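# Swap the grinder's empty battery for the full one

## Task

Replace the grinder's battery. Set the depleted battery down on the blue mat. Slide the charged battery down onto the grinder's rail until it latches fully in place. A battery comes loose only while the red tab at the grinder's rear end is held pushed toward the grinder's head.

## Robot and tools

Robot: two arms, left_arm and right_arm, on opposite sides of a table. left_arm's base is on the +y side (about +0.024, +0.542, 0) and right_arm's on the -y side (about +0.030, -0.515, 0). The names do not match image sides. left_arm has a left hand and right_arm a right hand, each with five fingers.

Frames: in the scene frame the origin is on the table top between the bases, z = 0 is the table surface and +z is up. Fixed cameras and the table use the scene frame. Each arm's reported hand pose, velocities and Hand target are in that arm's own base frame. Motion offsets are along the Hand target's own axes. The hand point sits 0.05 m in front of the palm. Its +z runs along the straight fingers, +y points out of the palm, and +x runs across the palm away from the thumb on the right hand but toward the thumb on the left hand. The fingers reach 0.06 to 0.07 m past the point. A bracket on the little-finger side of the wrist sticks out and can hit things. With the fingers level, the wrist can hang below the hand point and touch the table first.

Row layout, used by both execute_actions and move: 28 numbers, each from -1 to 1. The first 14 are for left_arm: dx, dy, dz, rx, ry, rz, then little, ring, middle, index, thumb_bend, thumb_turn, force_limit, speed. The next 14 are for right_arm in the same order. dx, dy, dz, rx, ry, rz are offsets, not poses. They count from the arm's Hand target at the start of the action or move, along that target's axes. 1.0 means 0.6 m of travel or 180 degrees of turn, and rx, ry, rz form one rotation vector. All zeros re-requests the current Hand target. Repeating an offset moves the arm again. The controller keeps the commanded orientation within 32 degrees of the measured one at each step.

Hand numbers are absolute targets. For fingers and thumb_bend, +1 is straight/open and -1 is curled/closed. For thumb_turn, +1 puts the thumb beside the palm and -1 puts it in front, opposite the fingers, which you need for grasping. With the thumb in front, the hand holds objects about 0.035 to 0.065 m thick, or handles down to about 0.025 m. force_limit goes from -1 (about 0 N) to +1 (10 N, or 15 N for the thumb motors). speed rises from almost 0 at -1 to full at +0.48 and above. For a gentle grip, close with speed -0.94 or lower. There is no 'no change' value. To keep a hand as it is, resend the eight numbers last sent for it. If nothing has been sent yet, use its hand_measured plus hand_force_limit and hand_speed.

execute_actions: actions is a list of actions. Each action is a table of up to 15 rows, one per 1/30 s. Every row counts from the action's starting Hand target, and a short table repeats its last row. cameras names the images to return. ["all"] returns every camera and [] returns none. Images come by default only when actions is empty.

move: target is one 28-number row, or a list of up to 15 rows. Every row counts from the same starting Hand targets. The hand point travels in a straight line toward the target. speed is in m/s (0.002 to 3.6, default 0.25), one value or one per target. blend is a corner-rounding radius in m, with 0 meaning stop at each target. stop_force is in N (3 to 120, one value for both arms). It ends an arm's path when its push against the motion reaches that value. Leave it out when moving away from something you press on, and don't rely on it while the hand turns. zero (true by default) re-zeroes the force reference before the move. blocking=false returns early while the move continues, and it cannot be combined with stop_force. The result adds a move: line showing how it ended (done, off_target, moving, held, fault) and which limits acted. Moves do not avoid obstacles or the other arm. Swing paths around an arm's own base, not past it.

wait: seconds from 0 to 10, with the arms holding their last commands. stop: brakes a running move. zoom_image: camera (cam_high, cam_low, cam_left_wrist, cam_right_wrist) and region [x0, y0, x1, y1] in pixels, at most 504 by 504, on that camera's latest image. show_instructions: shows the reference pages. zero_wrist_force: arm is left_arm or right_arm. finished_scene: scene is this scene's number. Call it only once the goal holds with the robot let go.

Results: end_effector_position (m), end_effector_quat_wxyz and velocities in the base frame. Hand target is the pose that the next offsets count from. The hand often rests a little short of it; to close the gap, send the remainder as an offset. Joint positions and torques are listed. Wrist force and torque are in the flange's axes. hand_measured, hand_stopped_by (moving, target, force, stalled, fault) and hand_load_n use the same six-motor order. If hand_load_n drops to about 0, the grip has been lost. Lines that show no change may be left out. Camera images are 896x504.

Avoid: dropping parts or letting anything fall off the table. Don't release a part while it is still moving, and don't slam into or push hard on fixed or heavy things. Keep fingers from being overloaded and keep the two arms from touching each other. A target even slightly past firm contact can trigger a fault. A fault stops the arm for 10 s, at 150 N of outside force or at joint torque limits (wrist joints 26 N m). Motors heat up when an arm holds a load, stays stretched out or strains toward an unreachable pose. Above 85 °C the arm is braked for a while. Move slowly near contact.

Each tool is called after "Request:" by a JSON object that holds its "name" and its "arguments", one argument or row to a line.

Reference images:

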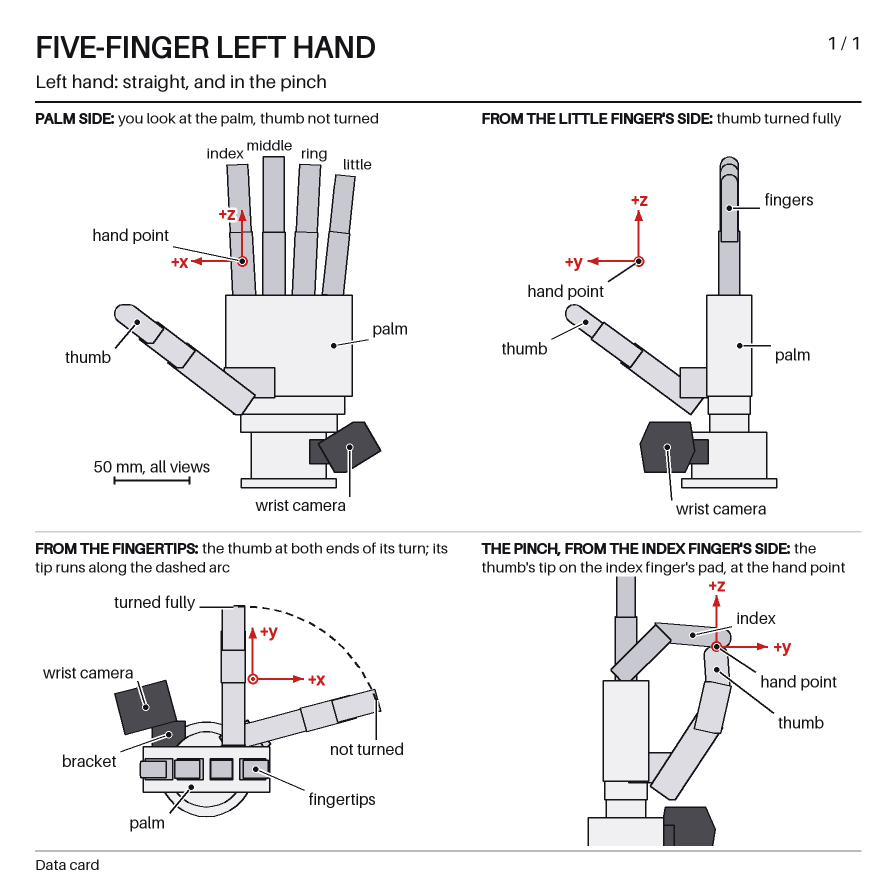

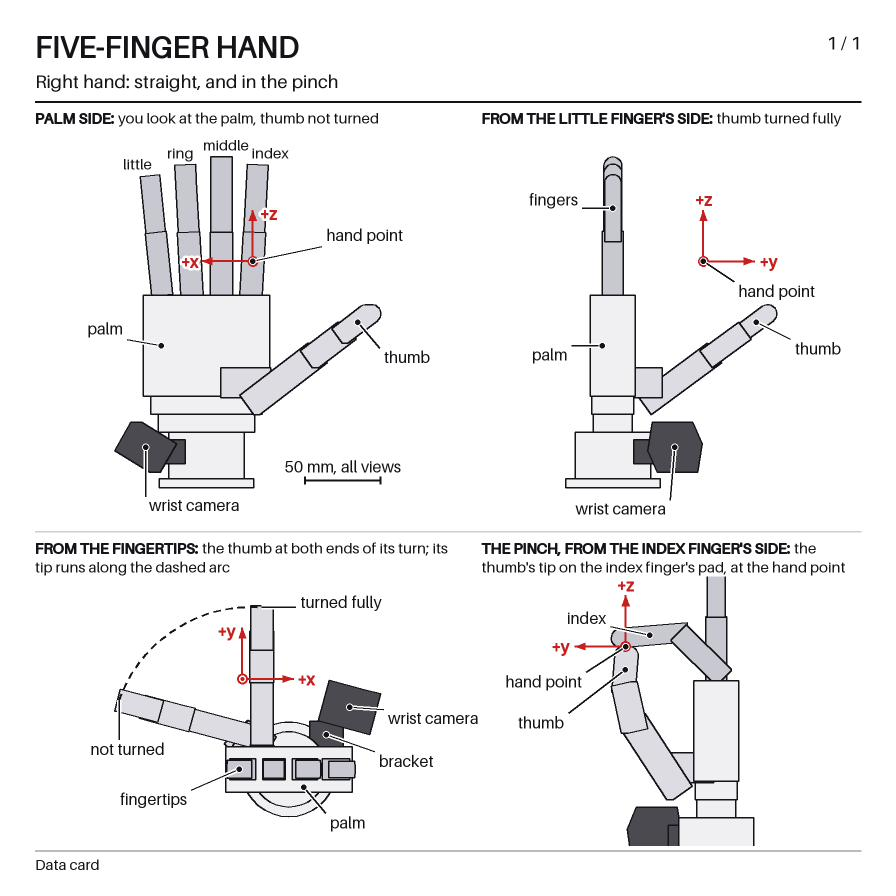

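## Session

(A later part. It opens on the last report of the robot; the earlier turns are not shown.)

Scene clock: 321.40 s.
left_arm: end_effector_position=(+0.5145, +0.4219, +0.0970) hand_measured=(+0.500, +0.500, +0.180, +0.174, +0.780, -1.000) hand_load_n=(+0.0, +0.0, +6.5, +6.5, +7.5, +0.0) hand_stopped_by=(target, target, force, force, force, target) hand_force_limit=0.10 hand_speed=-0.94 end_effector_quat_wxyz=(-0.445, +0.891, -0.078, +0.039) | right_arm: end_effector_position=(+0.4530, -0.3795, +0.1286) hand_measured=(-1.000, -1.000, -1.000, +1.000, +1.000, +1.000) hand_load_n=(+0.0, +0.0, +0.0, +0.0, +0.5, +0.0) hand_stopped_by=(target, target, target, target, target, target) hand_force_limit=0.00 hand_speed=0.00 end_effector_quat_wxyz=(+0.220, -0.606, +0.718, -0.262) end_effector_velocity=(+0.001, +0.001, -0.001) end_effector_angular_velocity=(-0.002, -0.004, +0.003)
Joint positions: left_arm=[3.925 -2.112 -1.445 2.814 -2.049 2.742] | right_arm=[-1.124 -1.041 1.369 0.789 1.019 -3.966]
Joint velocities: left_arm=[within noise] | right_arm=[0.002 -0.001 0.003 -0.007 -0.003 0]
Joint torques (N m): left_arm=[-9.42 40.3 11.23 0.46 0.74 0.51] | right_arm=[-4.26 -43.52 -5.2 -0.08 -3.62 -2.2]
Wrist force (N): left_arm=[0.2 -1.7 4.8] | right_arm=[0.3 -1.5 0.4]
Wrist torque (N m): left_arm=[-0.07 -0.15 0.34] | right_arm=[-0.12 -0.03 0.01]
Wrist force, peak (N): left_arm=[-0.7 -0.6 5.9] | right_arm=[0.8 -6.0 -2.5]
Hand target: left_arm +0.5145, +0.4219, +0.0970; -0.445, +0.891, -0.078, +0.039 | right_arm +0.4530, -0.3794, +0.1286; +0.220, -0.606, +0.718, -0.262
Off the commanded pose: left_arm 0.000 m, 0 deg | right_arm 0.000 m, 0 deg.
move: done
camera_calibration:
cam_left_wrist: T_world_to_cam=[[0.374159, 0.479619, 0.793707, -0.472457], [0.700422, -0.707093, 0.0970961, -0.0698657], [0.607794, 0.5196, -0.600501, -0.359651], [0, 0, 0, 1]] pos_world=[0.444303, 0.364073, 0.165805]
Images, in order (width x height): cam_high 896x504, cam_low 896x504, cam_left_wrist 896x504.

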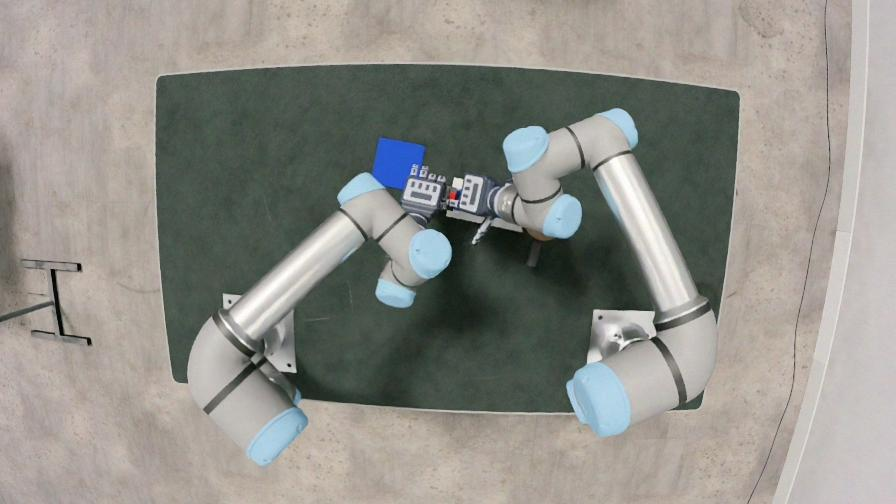

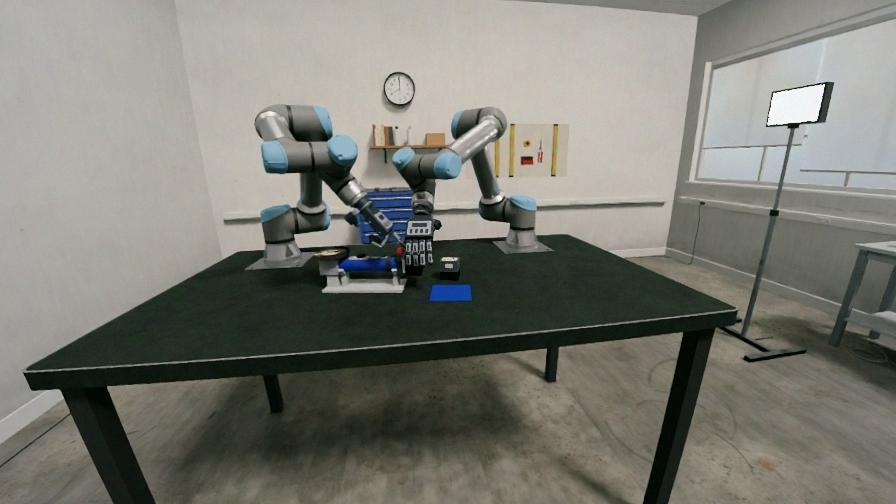

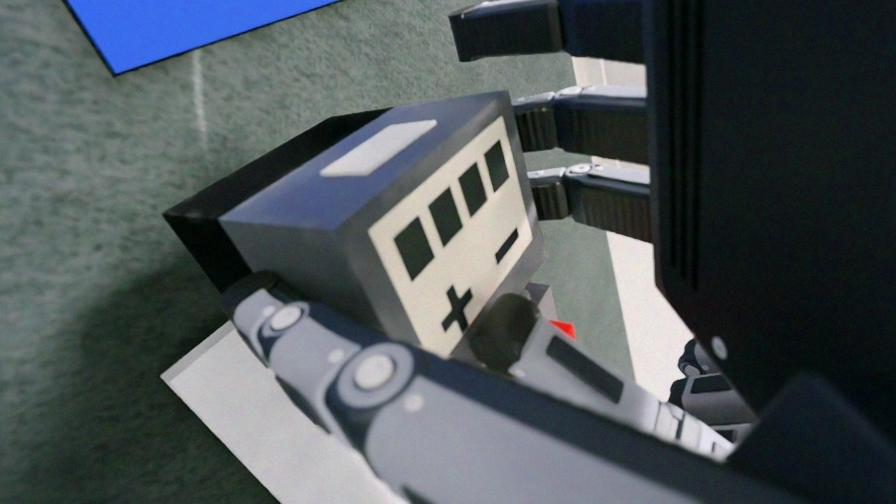

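Request:
{"name": "move", "arguments": {
  "target": [0,0,0,0,0,0,0.5,0.5,-0.3,-0.3,0.2,-1,0.1,-0.94,0,0.0230,-0.0193,0,0,0,-1,-1,-1,1,1,1,0,0],
  "speed": 0.01,
  "stop_force": 10,
  "cameras": ["cam_left_wrist","cam_low","cam_high"]
}}

Request:
{"name": "zoom_image", "arguments": {
  "camera": "cam_low",
  "region": [385, 230, 425, 270]
}}

Request:
{"name": "zoom_image", "arguments": {
  "camera": "cam_left_wrist",
  "region": [440, 250, 700, 450]
}}

Scene clock: 327.17 s.
left_arm: end_effector_position=(+0.5145, +0.4219, +0.0970) hand_measured=(+0.500, +0.500, +0.180, +0.174, +0.780, -1.000) hand_load_n=(+0.0, +0.0, +6.5, +6.5, +7.5, +0.0) hand_stopped_by=(target, target, force, force, force, target) hand_force_limit=0.10 hand_speed=-0.94 end_effector_quat_wxyz=(-0.445, +0.891, -0.078, +0.039) | right_arm: end_effector_position=(+0.4411, -0.3774, +0.1286) hand_measured=(-1.000, -1.000, -1.000, +1.000, +1.000, +1.000) hand_load_n=(+0.0, +0.0, +0.0, +1.0, +0.0, +0.0) hand_stopped_by=(target, target, target, target, target, target) hand_force_limit=0.00 hand_speed=0.00 end_effector_quat_wxyz=(+0.220, -0.606, +0.718, -0.262)
Joint positions: left_arm=[3.925 -2.112 -1.445 2.814 -2.049 2.742] | right_arm=[-1.144 -1.061 1.404 0.786 1.01 -3.987]
Joint torques (N m): left_arm=[-9.14 40.24 10.62 0.51 0.74 0.19] | right_arm=[11.14 -28.1 -25.74 4.23 4.19 1.77]
Wrist force (N): left_arm=[0.0 -1.9 4.9] | right_arm=[-0.2 -12.9 -1.3]
Wrist torque (N m): left_arm=[-0.10 -0.11 0.33] | right_arm=[0.35 -0.08 -0.07]
Wrist force, peak (N): left_arm=[-0.2 -1.5 5.2] | right_arm=[0.4 -16.4 3.4]
Hand target: left_arm +0.5145, +0.4219, +0.0970; -0.445, +0.891, -0.078, +0.039 | right_arm +0.4411, -0.3774, +0.1286; +0.220, -0.606, +0.718, -0.262 (not the last commanded pose)
Off the commanded pose: left_arm 0.000 m, 0 deg | right_arm 0.006 m, 0 deg.
move: contact (right_arm)
camera_calibration:
cam_left_wrist: T_world_to_cam=[[0.374159, 0.479619, 0.793707, -0.472457], [0.700422, -0.707093, 0.0970961, -0.0698657], [0.607794, 0.5196, -0.600501, -0.359651], [0, 0, 0, 1]] pos_world=[0.444303, 0.364073, 0.165805]
Images, in order (width x height): cam_high 896x504, cam_low 896x504, cam_left_wrist 896x504.

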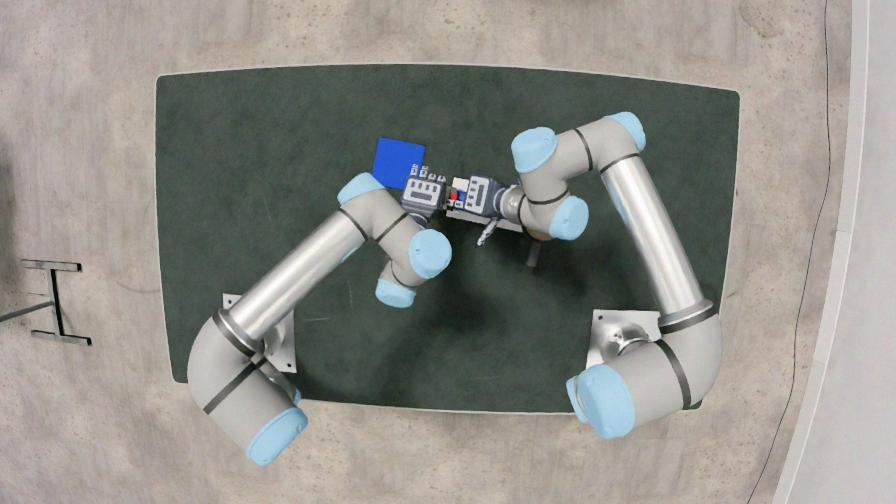

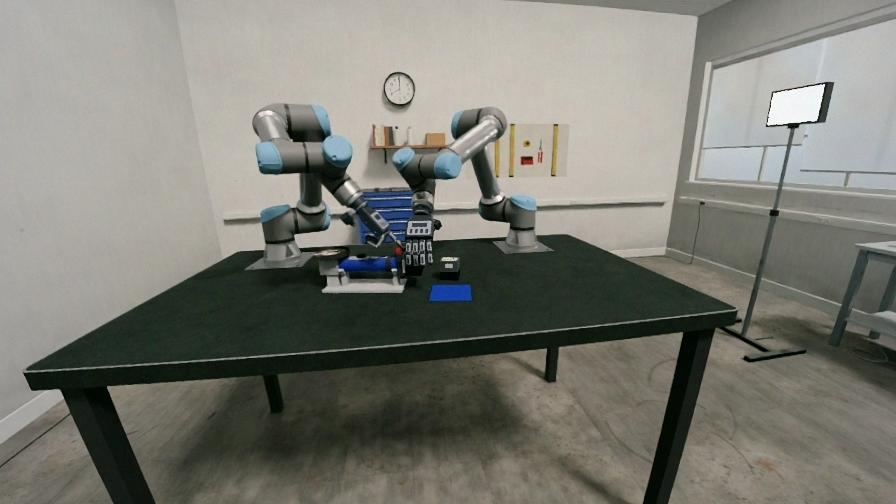

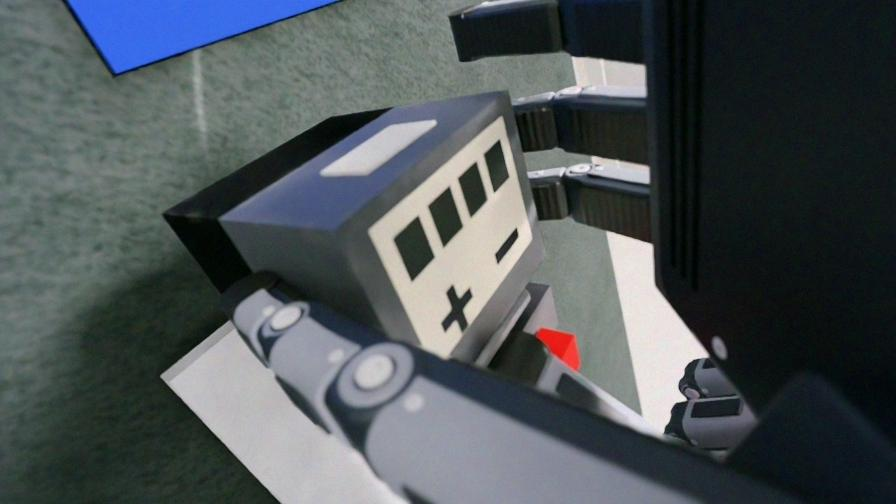

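Scaled by 12.600.

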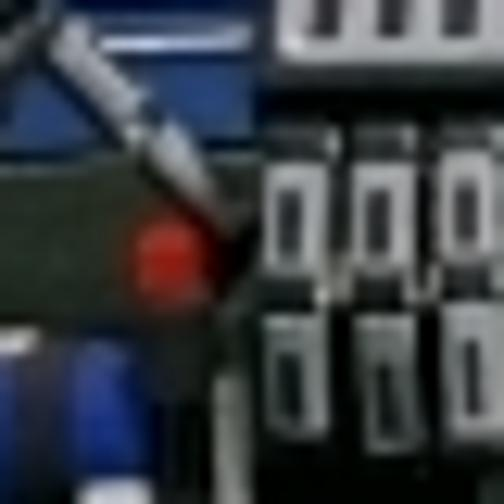

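Scaled by 1.938.

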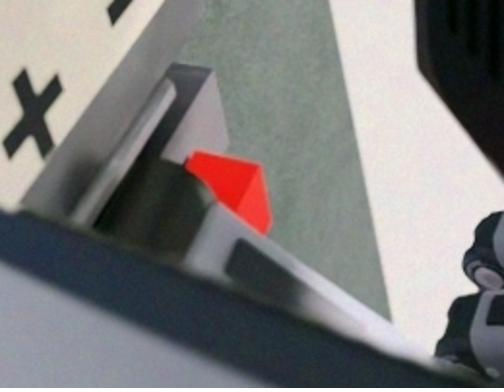

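Request:
{"name": "move", "arguments": {
  "target": [0,-0.0133,-0.0100,0,0,0,0.5,0.5,-0.3,-0.3,0.2,-1,0.1,-0.94,0,0,0,0,0,0,-1,-1,-1,1,1,1,0,0],
  "speed": 0.015,
  "stop_force": 12,
  "cameras": ["cam_left_wrist","cam_low"]
}}

Request:
{"name": "zoom_image", "arguments": {
  "camera": "cam_low",
  "region": [385, 230, 425, 270]
}}

Request:
{"name": "zoom_image", "arguments": {
  "camera": "cam_left_wrist",
  "region": [440, 250, 700, 450]
}}

Scene clock: 332.67 s.
left_arm: end_effector_position=(+0.5145, +0.4218, +0.1070) hand_measured=(+0.500, +0.500, +0.180, +0.176, +0.780, -1.000) hand_load_n=(+0.0, +0.0, +6.5, +6.0, +7.5, +1.0) hand_stopped_by=(target, target, force, force, force, target) hand_force_limit=0.10 hand_speed=-0.94 end_effector_quat_wxyz=(-0.445, +0.891, -0.078, +0.039) | right_arm: end_effector_position=(+0.4411, -0.3774, +0.1286) hand_measured=(-1.000, -1.000, -1.000, +1.000, +1.000, +1.000) hand_load_n=(+0.0, +0.5, +0.5, +1.0, +0.0, +0.0) hand_stopped_by=(target, target, target, target, target, target) hand_force_limit=0.00 hand_speed=0.00 end_effector_quat_wxyz=(+0.220, -0.606, +0.718, -0.262)
Joint positions: left_arm=[3.925 -2.102 -1.432 2.792 -2.049 2.742] | right_arm=[-1.144 -1.061 1.404 0.786 1.01 -3.987]
Joint torques (N m): left_arm=[-10.11 36.2 8.97 0.92 0.28 -0.15] | right_arm=[11.15 -27.81 -23.59 4.38 3.18 1.47]
Wrist force (N): left_arm=[0.3 -0.4 6.4] | right_arm=[0.1 -12.8 -1.4]
Wrist torque (N m): left_arm=[-0.04 -0.07 0.27] | right_arm=[0.37 -0.10 -0.05]
Wrist force, peak (N): left_arm=[0.9 1.0 7.7] | right_arm=[0.0 -13.0 -1.5]
Hand target: left_arm +0.5145, +0.4218, +0.1070; -0.445, +0.891, -0.078, +0.039 | right_arm +0.4411, -0.3774, +0.1286; +0.220, -0.606, +0.718, -0.262
Off the commanded pose: left_arm 0.000 m, 0 deg | right_arm 0.000 m, 0 deg.
move: done
camera_calibration:
cam_left_wrist: T_world_to_cam=[[0.374159, 0.479619, 0.793707, -0.480394], [0.700422, -0.707093, 0.0970961, -0.0708366], [0.607794, 0.5196, -0.600501, -0.353646], [0, 0, 0, 1]] pos_world=[0.444303, 0.364073, 0.175805]
Images, in order (width x height): cam_low 896x504, cam_left_wrist 896x504.

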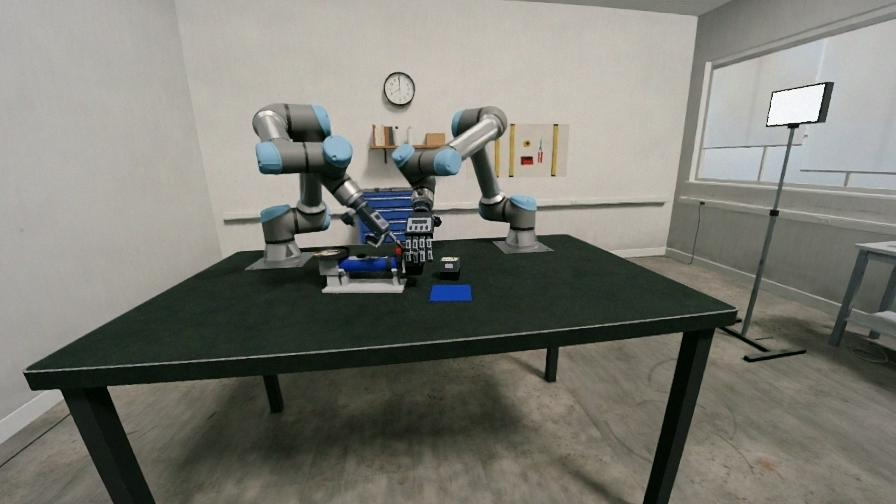

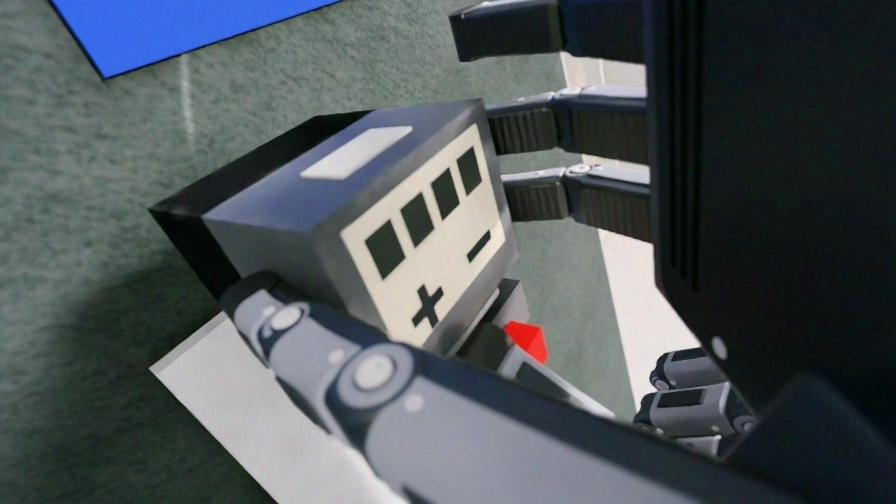

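Scaled by 12.600.

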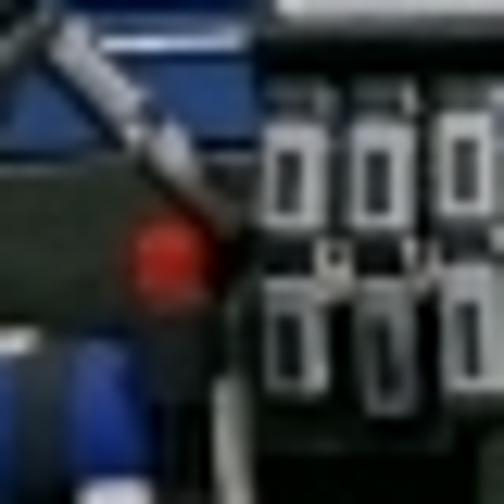

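Scaled by 1.938.

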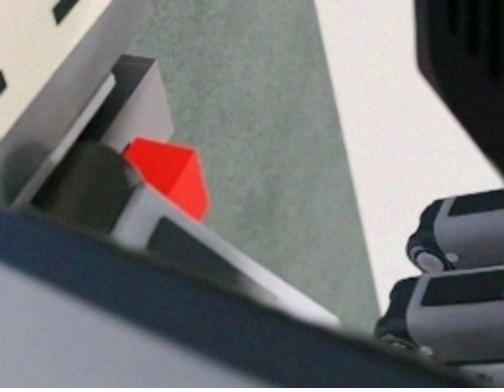

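Request:
{"name": "move", "arguments": {
  "target": [
    [0,0,0,0,0,0,0.5,0.5,0.24,0.24,0.84,-1,0.1,-0.5,0,0,0,0,0,0,-1,-1,-1,1,1,1,0,0],
    [0,0.0133,0.0100,0,0,0,0.5,0.5,0.24,0.24,0.84,-1,0.1,-0.5,0,0,0,0,0,0,-1,-1,-1,1,1,1,0,0],
    [0,0.0133,0.0100,0,0,0,0.5,0.5,-0.5,-0.5,0.0,-1,1.0,-0.93,0,0,0,0,0,0,-1,-1,-1,1,1,1,0,0]
  ],
  "speed": 0.03,
  "cameras": ["cam_left_wrist"]
}}

Scene clock: 342.47 s.
left_arm: end_effector_position=(+0.5145, +0.4219, +0.0970) hand_measured=(+0.500, +0.500, +0.172, +0.166, +0.770, -1.000) hand_load_n=(+0.0, +0.0, +10.5, +11.0, +14.0, +0.5) hand_stopped_by=(target, target, force, force, force, target) hand_force_limit=1.00 hand_speed=-0.93 end_effector_quat_wxyz=(-0.445, +0.891, -0.078, +0.039) | right_arm: end_effector_position=(+0.4411, -0.3774, +0.1286) hand_measured=(-1.000, -1.000, -1.000, +1.000, +1.000, +1.000) hand_load_n=(+0.0, +0.5, +0.0, +1.5, +0.0, +0.0) hand_stopped_by=(target, target, target, target, target, target) hand_force_limit=0.00 hand_speed=0.00 end_effector_quat_wxyz=(+0.220, -0.606, +0.718, -0.262)
Joint positions: left_arm=[3.925 -2.112 -1.445 2.814 -2.049 2.742] | right_arm=[-1.144 -1.061 1.404 0.786 1.01 -3.987]
Joint torques (N m): left_arm=[0.44 50.02 14.38 -2.86 3.14 -0.17] | right_arm=[10.81 -26.51 -21.86 4.13 2.1 0.82]
Wrist force (N): left_arm=[-2.1 -3.0 7.2] | right_arm=[0.1 -12.6 -0.9]
Wrist torque (N m): left_arm=[0.06 -0.24 0.34] | right_arm=[0.36 -0.12 -0.05]
Wrist force, peak (N): left_arm=[-2.1 -9.8 11.6] | right_arm=[0.1 -13.1 -1.6]
Hand target: left_arm +0.5145, +0.4219, +0.0970; -0.445, +0.891, -0.078, +0.039 | right_arm +0.4411, -0.3774, +0.1286; +0.220, -0.606, +0.718, -0.262
Off the commanded pose: left_arm 0.000 m, 0 deg | right_arm 0.000 m, 0 deg.
move: done
camera_calibration:
cam_left_wrist: T_world_to_cam=[[0.37413, 0.479594, 0.793735, -0.47244], [0.700465, -0.707056, 0.097054, -0.0698912], [0.607762, 0.519673, -0.60047, -0.359669], [0, 0, 0, 1]] pos_world=[0.444303, 0.364073, 0.165805]
Images, in order (width x height): cam_left_wrist 896x504.

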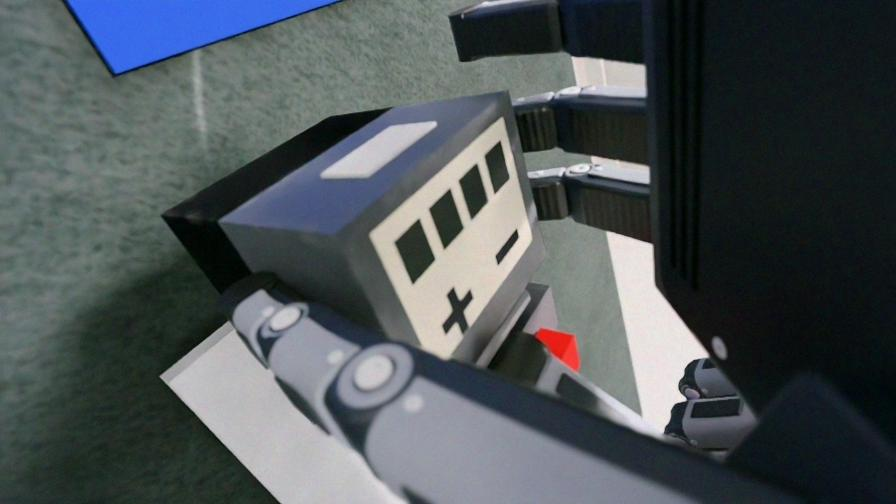

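Request:
{"name": "move", "arguments": {
  "target": [0,0,0,0,0,0,0.5,0.5,-0.5,-0.5,0.0,-1,1.0,-0.93,0,0.0064,-0.0054,0,0,0,-1,-1,-1,1,1,1,0,0],
  "speed": 0.01,
  "stop_force": 12,
  "cameras": ["cam_left_wrist","cam_low"]
}}

Request:
{"name": "zoom_image", "arguments": {
  "camera": "cam_left_wrist",
  "region": [440, 250, 700, 450]
}}

Request:
{"name": "zoom_image", "arguments": {
  "camera": "cam_low",
  "region": [385, 230, 425, 270]
}}

Scene clock: 346.63 s.
left_arm: end_effector_position=(+0.5145, +0.4219, +0.0970) hand_measured=(+0.500, +0.500, +0.172, +0.166, +0.770, -1.000) hand_load_n=(+0.0, +0.0, +11.0, +10.5, +14.0, +0.5) hand_stopped_by=(target, target, force, force, force, target) hand_force_limit=1.00 hand_speed=-0.93 end_effector_quat_wxyz=(-0.445, +0.891, -0.078, +0.039) | right_arm: end_effector_position=(+0.4403, -0.3771, +0.1286) hand_measured=(-1.000, -1.000, -1.000, +1.000, +1.000, +1.000) hand_load_n=(+0.0, +0.0, +0.0, +2.5, +0.0, +0.0) hand_stopped_by=(target, target, target, target, target, target) hand_force_limit=0.00 hand_speed=0.00 end_effector_quat_wxyz=(+0.220, -0.606, +0.718, -0.262)
Joint positions: left_arm=[3.925 -2.112 -1.445 2.814 -2.049 2.742] | right_arm=[-1.146 -1.062 1.406 0.786 1.009 -3.989]
Joint torques (N m): left_arm=[-11.58 50.02 7.13 -3.26 3.24 1.58] | right_arm=[9.41 -23.29 -22.17 5.15 6.5 1.53]
Wrist force (N): left_arm=[-2.8 -3.3 6.9] | right_arm=[0.2 -22.6 -1.9]
Wrist torque (N m): left_arm=[0.08 -0.17 0.30] | right_arm=[0.77 -0.12 -0.06]
Wrist force, peak (N): left_arm=[-2.8 -2.9 7.4] | right_arm=[0.5 -28.1 4.7]
Hand target: left_arm +0.5145, +0.4219, +0.0970; -0.445, +0.891, -0.078, +0.039 | right_arm +0.4403, -0.3771, +0.1286; +0.220, -0.606, +0.718, -0.262 (not the last commanded pose)
Off the commanded pose: left_arm 0.000 m, 0 deg | right_arm 0.004 m, 0 deg.
move: contact (right_arm)
camera_calibration:
cam_left_wrist: T_world_to_cam=[[0.374159, 0.479619, 0.793707, -0.472457], [0.700422, -0.707093, 0.0970961, -0.0698657], [0.607794, 0.5196, -0.600501, -0.359651], [0, 0, 0, 1]] pos_world=[0.444303, 0.364073, 0.165805]
Images, in order (width x height): cam_low 896x504, cam_left_wrist 896x504.

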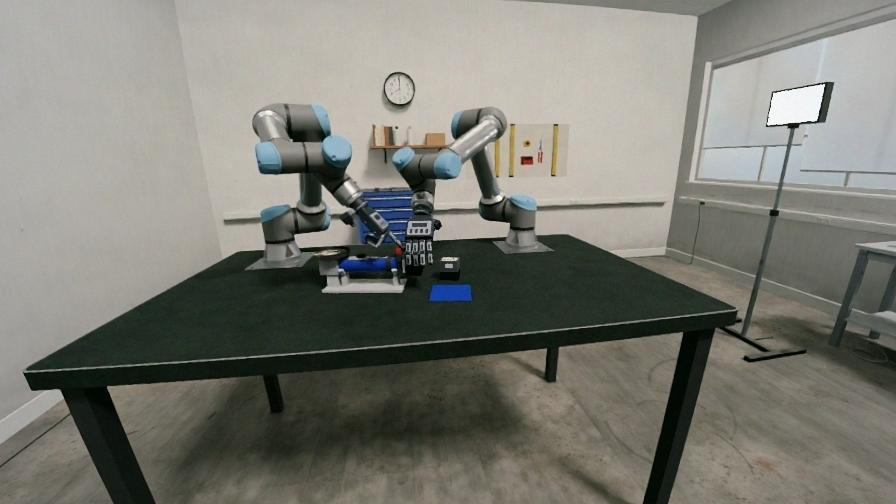

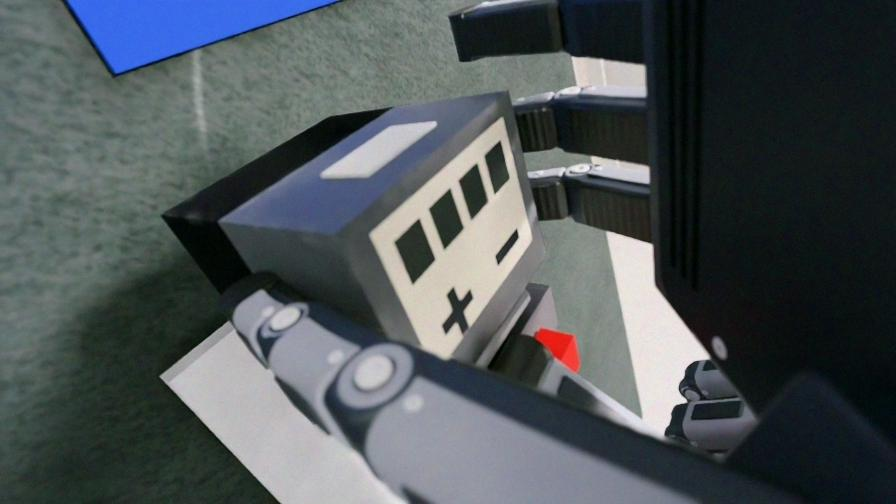

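Scaled by 1.938.

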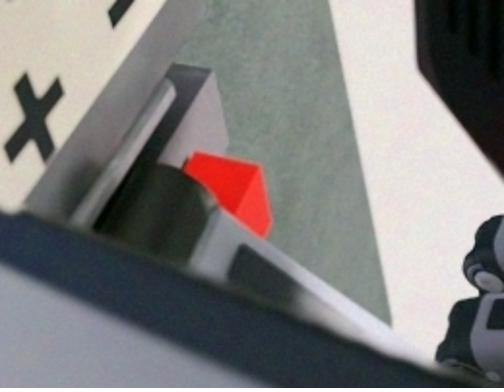

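Scaled by 12.600.

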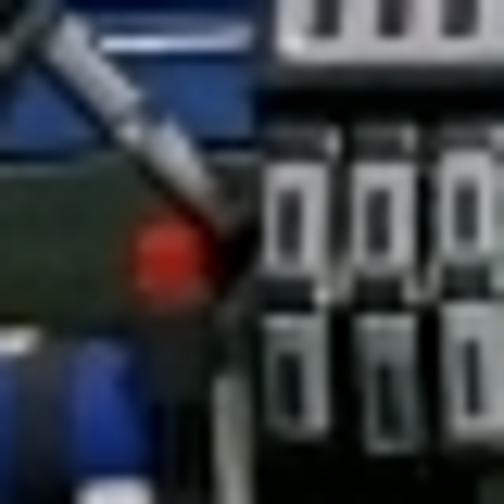

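Request:
{"name": "move", "arguments": {
  "target": [0,-0.0106,-0.0080,0,0,0,0.5,0.5,-0.5,-0.5,0.0,-1,1.0,-0.93,0,0,0,0,0,0,-1,-1,-1,1,1,1,0,0],
  "speed": 0.01,
  "stop_force": 20,
  "cameras": ["cam_left_wrist","cam_low"]
}}

Request:
{"name": "zoom_image", "arguments": {
  "camera": "cam_low",
  "region": [385, 240, 435, 290]
}}

Scene clock: 349.63 s.
left_arm: end_effector_position=(+0.5145, +0.4218, +0.1050) hand_measured=(+0.500, +0.500, +0.172, +0.166, +0.770, -1.000) hand_load_n=(+0.0, +0.0, +11.5, +11.5, +13.0, +1.5) hand_stopped_by=(target, target, force, force, force, target) hand_force_limit=1.00 hand_speed=-0.93 end_effector_quat_wxyz=(-0.445, +0.891, -0.078, +0.039) | right_arm: end_effector_position=(+0.4403, -0.3771, +0.1286) hand_measured=(-1.000, -1.000, -1.000, +1.000, +1.000, +1.000) hand_load_n=(+0.0, +0.0, +0.0, +2.5, +0.0, -0.5) hand_stopped_by=(target, target, target, target, target, target) hand_force_limit=0.00 hand_speed=0.00 end_effector_quat_wxyz=(+0.220, -0.606, +0.718, -0.262)
Joint positions: left_arm=[3.925 -2.104 -1.434 2.796 -2.049 2.742] | right_arm=[-1.146 -1.062 1.406 0.786 1.009 -3.989]
Joint torques (N m): left_arm=[-11.52 42.62 12.89 0.63 -2.28 0.52] | right_arm=[8.88 -24.17 -21.52 4.66 4.61 1.34]
Wrist force (N): left_arm=[0.5 1.9 12.2] | right_arm=[0.2 -22.7 -3.7]
Wrist torque (N m): left_arm=[0.03 -0.11 0.23] | right_arm=[0.89 -0.08 -0.06]
Wrist force, peak (N): left_arm=[0.4 1.9 12.7] | right_arm=[0.2 -23.0 -4.0]
Hand target: left_arm +0.5145, +0.4218, +0.1050; -0.445, +0.891, -0.078, +0.039 | right_arm +0.4403, -0.3771, +0.1286; +0.220, -0.606, +0.718, -0.262
Off the commanded pose: left_arm 0.000 m, 0 deg | right_arm 0.000 m, 0 deg.
move: done
camera_calibration:
cam_left_wrist: T_world_to_cam=[[0.37413, 0.479594, 0.793735, -0.47879], [0.700465, -0.707056, 0.097054, -0.0706676], [0.607762, 0.519673, -0.60047, -0.354865], [0, 0, 0, 1]] pos_world=[0.444303, 0.364073, 0.173805]
Images, in order (width x height): cam_low 896x504, cam_left_wrist 896x504.

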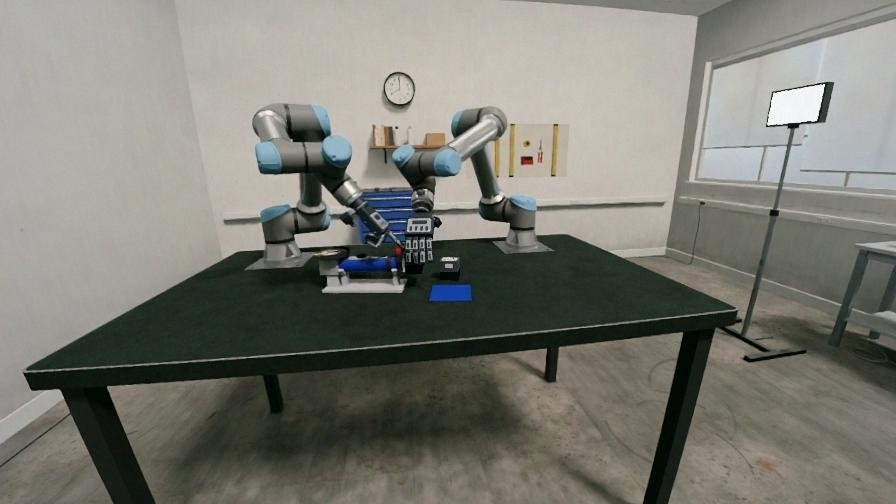

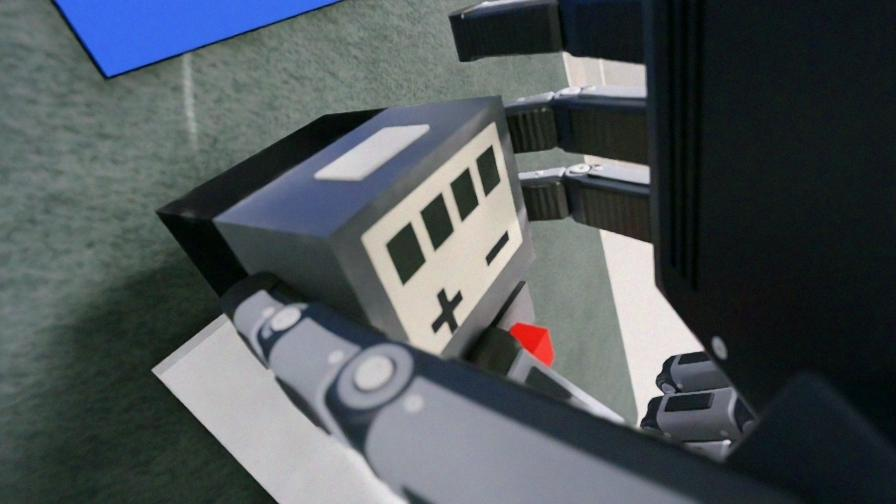

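Scaled by 10.080.

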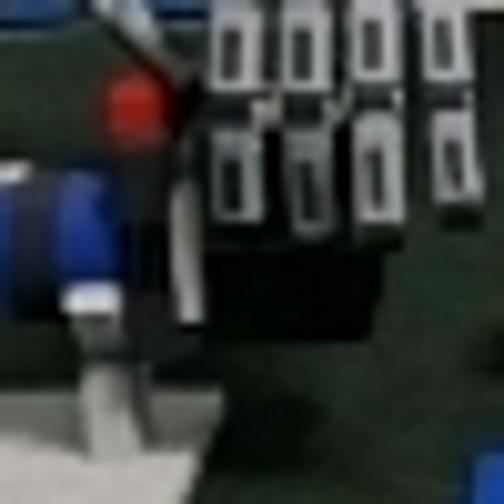

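Request:
{"name": "move", "arguments": {
  "target": [0,-0.0067,-0.0050,0,0,0,0.5,0.5,-0.5,-0.5,0.0,-1,1.0,-0.93,0,0,0,0,0,0,-1,-1,-1,1,1,1,0,0],
  "speed": 0.008,
  "cameras": ["cam_left_wrist","cam_low"]
}}

Request:
{"name": "zoom_image", "arguments": {
  "camera": "cam_low",
  "region": [385, 240, 435, 290]
}}

Request:
{"name": "zoom_image", "arguments": {
  "camera": "cam_left_wrist",
  "region": [440, 250, 700, 450]
}}

Scene clock: 354.40 s.
left_arm: end_effector_position=(+0.5145, +0.4218, +0.1101) hand_measured=(+0.500, +0.500, +0.172, +0.166, +0.770, -1.000) hand_load_n=(+0.5, +0.0, +12.0, +11.5, +13.0, +1.5) hand_stopped_by=(target, target, force, force, force, target) hand_force_limit=1.00 hand_speed=-0.93 end_effector_quat_wxyz=(-0.445, +0.891, -0.078, +0.039) | right_arm: end_effector_position=(+0.4403, -0.3771, +0.1286) hand_measured=(-1.000, -1.000, -1.000, +1.000, +1.000, +1.000) hand_load_n=(+0.0, +0.0, +0.0, +2.5, +0.0, -0.5) hand_stopped_by=(target, target, target, target, target, target) hand_force_limit=0.00 hand_speed=0.00 end_effector_quat_wxyz=(+0.220, -0.606, +0.718, -0.262)
Joint positions: left_arm=[3.925 -2.1 -1.428 2.785 -2.049 2.742] | right_arm=[-1.146 -1.062 1.406 0.786 1.009 -3.989]
Joint torques (N m): left_arm=[-8.26 49.05 22.59 -2.06 -1.1 -0.89] | right_arm=[9.27 -22.47 -21.42 3.86 2.56 1.43]
Wrist force (N): left_arm=[0.6 1.6 11.9] | right_arm=[0.1 -23.1 -3.9]
Wrist torque (N m): left_arm=[0.08 -0.08 0.21] | right_arm=[0.86 -0.08 -0.07]
Wrist force, peak (N): left_arm=[1.4 1.6 13.1] | right_arm=[0.1 -23.1 -3.9]
Hand target: left_arm +0.5145, +0.4218, +0.1100; -0.445, +0.891, -0.078, +0.039 | right_arm +0.4403, -0.3771, +0.1286; +0.220, -0.606, +0.718, -0.262
Off the commanded pose: left_arm 0.000 m, 0 deg | right_arm 0.000 m, 0 deg.
move: done
camera_calibration:
cam_left_wrist: T_world_to_cam=[[0.374159, 0.479619, 0.793707, -0.482775], [0.700422, -0.707093, 0.0970961, -0.0711279], [0.607794, 0.5196, -0.600501, -0.351845], [0, 0, 0, 1]] pos_world=[0.444303, 0.364073, 0.178805]
Images, in order (width x height): cam_low 896x504, cam_left_wrist 896x504.

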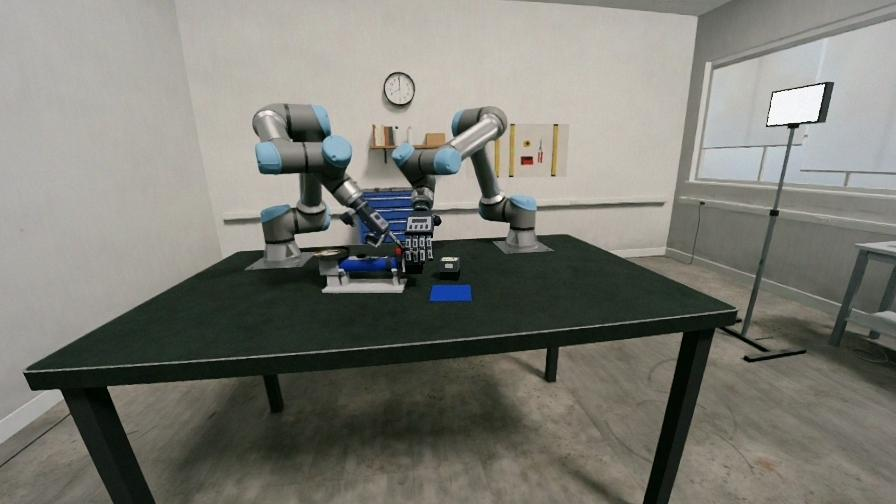

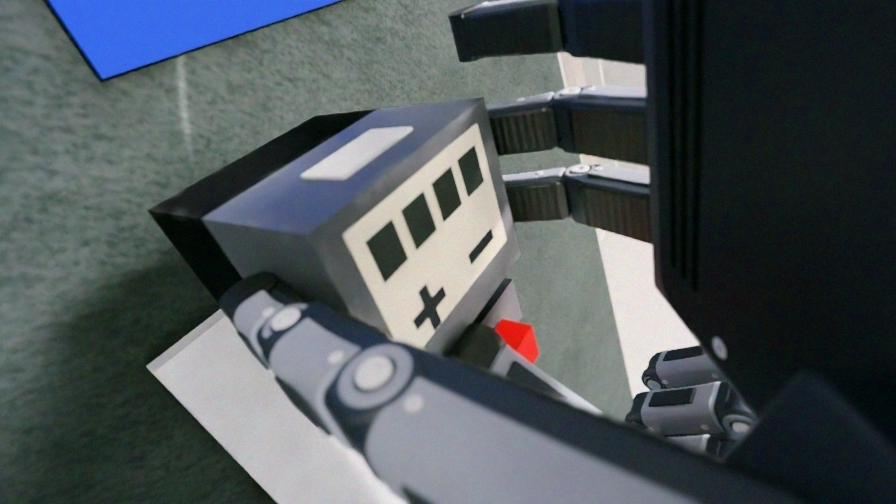

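Scaled by 10.080.

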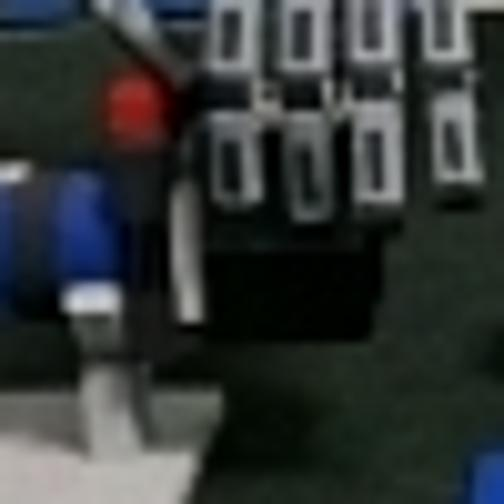

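Scaled by 1.938.

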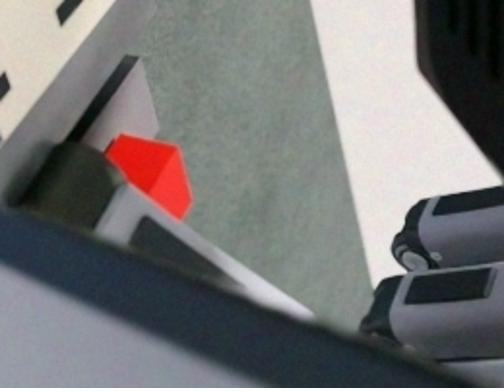

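Request:
{"name": "move", "arguments": {
  "target": [0,0,0,0,0,0,0.5,0.5,-0.5,-0.5,0.0,-1,1.0,-0.93,0,0,-0.0083,0,0,0,-1,-1,-1,1,1,1,0,0],
  "speed": 0.01
}}

Request:
{"name": "move", "arguments": {
  "target": [0,-0.0106,-0.0080,0,0,0,0.5,0.5,-0.5,-0.5,0.0,-1,1.0,-0.93,0,0,0,0,0,0,-1,-1,-1,1,1,1,0,0],
  "speed": 0.01,
  "cameras": ["cam_left_wrist","cam_low"]
}}

Request:
{"name": "zoom_image", "arguments": {
  "camera": "cam_low",
  "region": [385, 240, 435, 290]
}}

Request:
{"name": "zoom_image", "arguments": {
  "camera": "cam_left_wrist",
  "region": [440, 250, 700, 450]
}}

Scene clock: 362.03 s.
left_arm: end_effector_position=(+0.5145, +0.4218, +0.1100) hand_measured=(+0.500, +0.500, +0.172, +0.166, +0.770, -1.000) hand_load_n=(+0.0, +0.0, +12.0, +11.5, +13.5, +1.5) hand_stopped_by=(target, target, force, force, force, target) hand_force_limit=1.00 hand_speed=-0.93 end_effector_quat_wxyz=(-0.445, +0.891, -0.078, +0.039) | right_arm: end_effector_position=(+0.4371, -0.3766, +0.1325) hand_measured=(-1.000, -1.000, -1.000, +1.000, +1.000, +1.000) hand_load_n=(+0.0, +0.0, +0.0, +3.0, +0.0, +0.0) hand_stopped_by=(target, target, target, target, target, target) hand_force_limit=0.00 hand_speed=0.00 end_effector_quat_wxyz=(+0.220, -0.606, +0.718, -0.262)
Joint positions: left_arm=[3.925 -2.1 -1.428 2.785 -2.049 2.742] | right_arm=[-1.151 -1.071 1.409 0.794 1.007 -3.995]
Joint torques (N m): left_arm=[2.21 41.56 10.41 0.03 1.61 1.68] | right_arm=[-10.97 -31.64 -1.24 4.65 1.04 -2]
Wrist force (N): left_arm=[0.4 0.9 11.4] | right_arm=[0.4 -21.7 4.7]
Wrist torque (N m): left_arm=[0.04 -0.06 0.22] | right_arm=[0.47 -0.08 0.04]
Wrist force, peak (N): left_arm=[0.4 2.4 12.5] | right_arm=[0.2 -23.1 -3.8]
Hand target: left_arm +0.5145, +0.4218, +0.1100; -0.445, +0.891, -0.078, +0.039 | right_arm +0.4371, -0.3766, +0.1324; +0.220, -0.606, +0.718, -0.262
Off the commanded pose: left_arm 0.000 m, 0 deg | right_arm 0.000 m, 0 deg.
move: done

Scene clock: 363.07 s.
left_arm: end_effector_position=(+0.5145, +0.4218, +0.1181) hand_measured=(+0.500, +0.500, +0.172, +0.166, +0.770, -1.000) hand_load_n=(+0.0, +0.0, +11.5, +11.5, +13.0, +2.0) hand_stopped_by=(target, target, force, force, force, target) hand_force_limit=1.00 hand_speed=-0.93 end_effector_quat_wxyz=(-0.445, +0.891, -0.078, +0.039) | right_arm: end_effector_position=(+0.4371, -0.3766, +0.1324) hand_measured=(-1.000, -1.000, -1.000, +1.000, +1.000, +1.000) hand_load_n=(+0.0, +0.5, +0.0, +2.5, +0.0, -0.5) hand_stopped_by=(target, target, target, target, target, target) hand_force_limit=0.00 hand_speed=0.00 end_effector_quat_wxyz=(+0.220, -0.606, +0.718, -0.262)
Joint positions: left_arm=[3.925 -2.093 -1.417 2.767 -2.049 2.742] | right_arm=[-1.151 -1.07 1.409 0.794 1.007 -3.995]
Joint torques (N m): left_arm=[-2.01 47.09 20.35 -2.12 0.89 1.06] | right_arm=[7.4 -26.54 -17.34 2.32 4.89 1.42]
Wrist force (N): left_arm=[2.4 1.0 10.9] | right_arm=[0.3 -21.8 3.8]
Wrist torque (N m): left_arm=[0.13 -0.09 0.24] | right_arm=[0.56 -0.06 0.04]
Wrist force, peak (N): left_arm=[1.6 0.5 11.9] | right_arm=[0.4 -22.4 3.3]
Hand target: left_arm +0.5145, +0.4218, +0.1180; -0.445, +0.891, -0.078, +0.039 | right_arm +0.4371, -0.3766, +0.1324; +0.220, -0.606, +0.718, -0.262
Off the commanded pose: left_arm 0.000 m, 0 deg | right_arm 0.000 m, 0 deg.
move: done
camera_calibration:
cam_left_wrist: T_world_to_cam=[[0.374159, 0.479619, 0.793707, -0.489077], [0.700422, -0.707093, 0.0970961, -0.0719754], [0.607794, 0.5196, -0.600501, -0.346989], [0, 0, 0, 1]] pos_world=[0.444303, 0.363973, 0.186805]
Images, in order (width x height): cam_low 896x504, cam_left_wrist 896x504.

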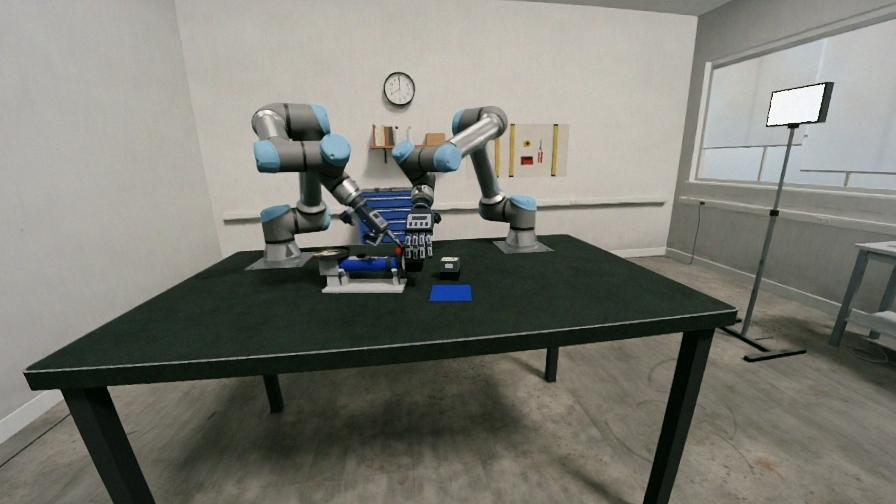

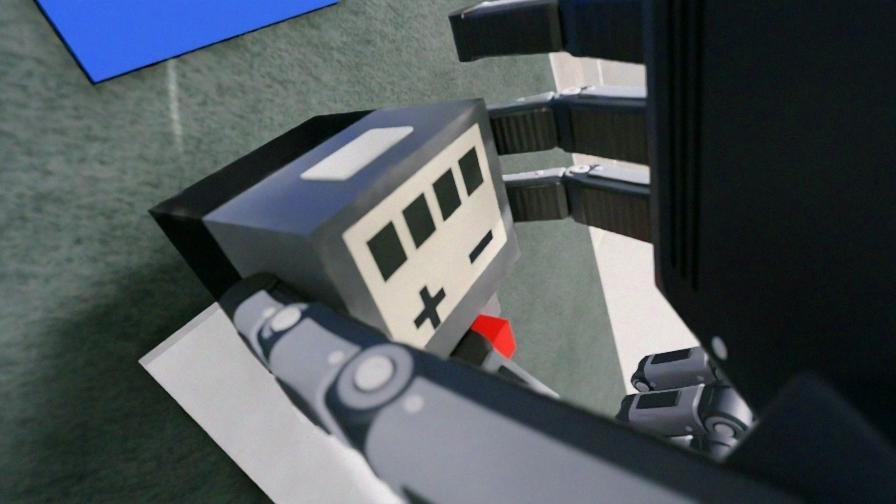

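Scaled by 10.080.

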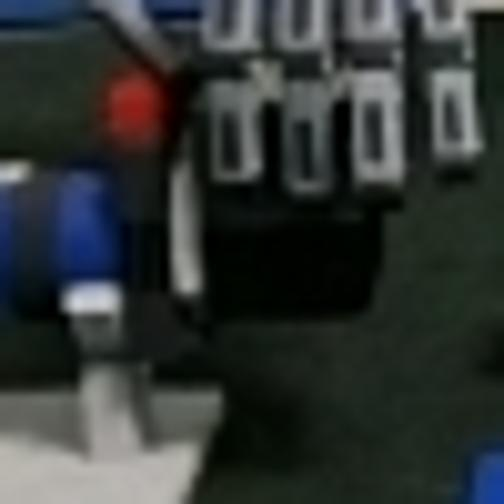

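Scaled by 1.938.

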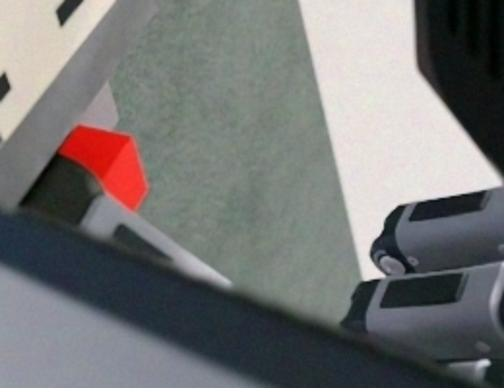

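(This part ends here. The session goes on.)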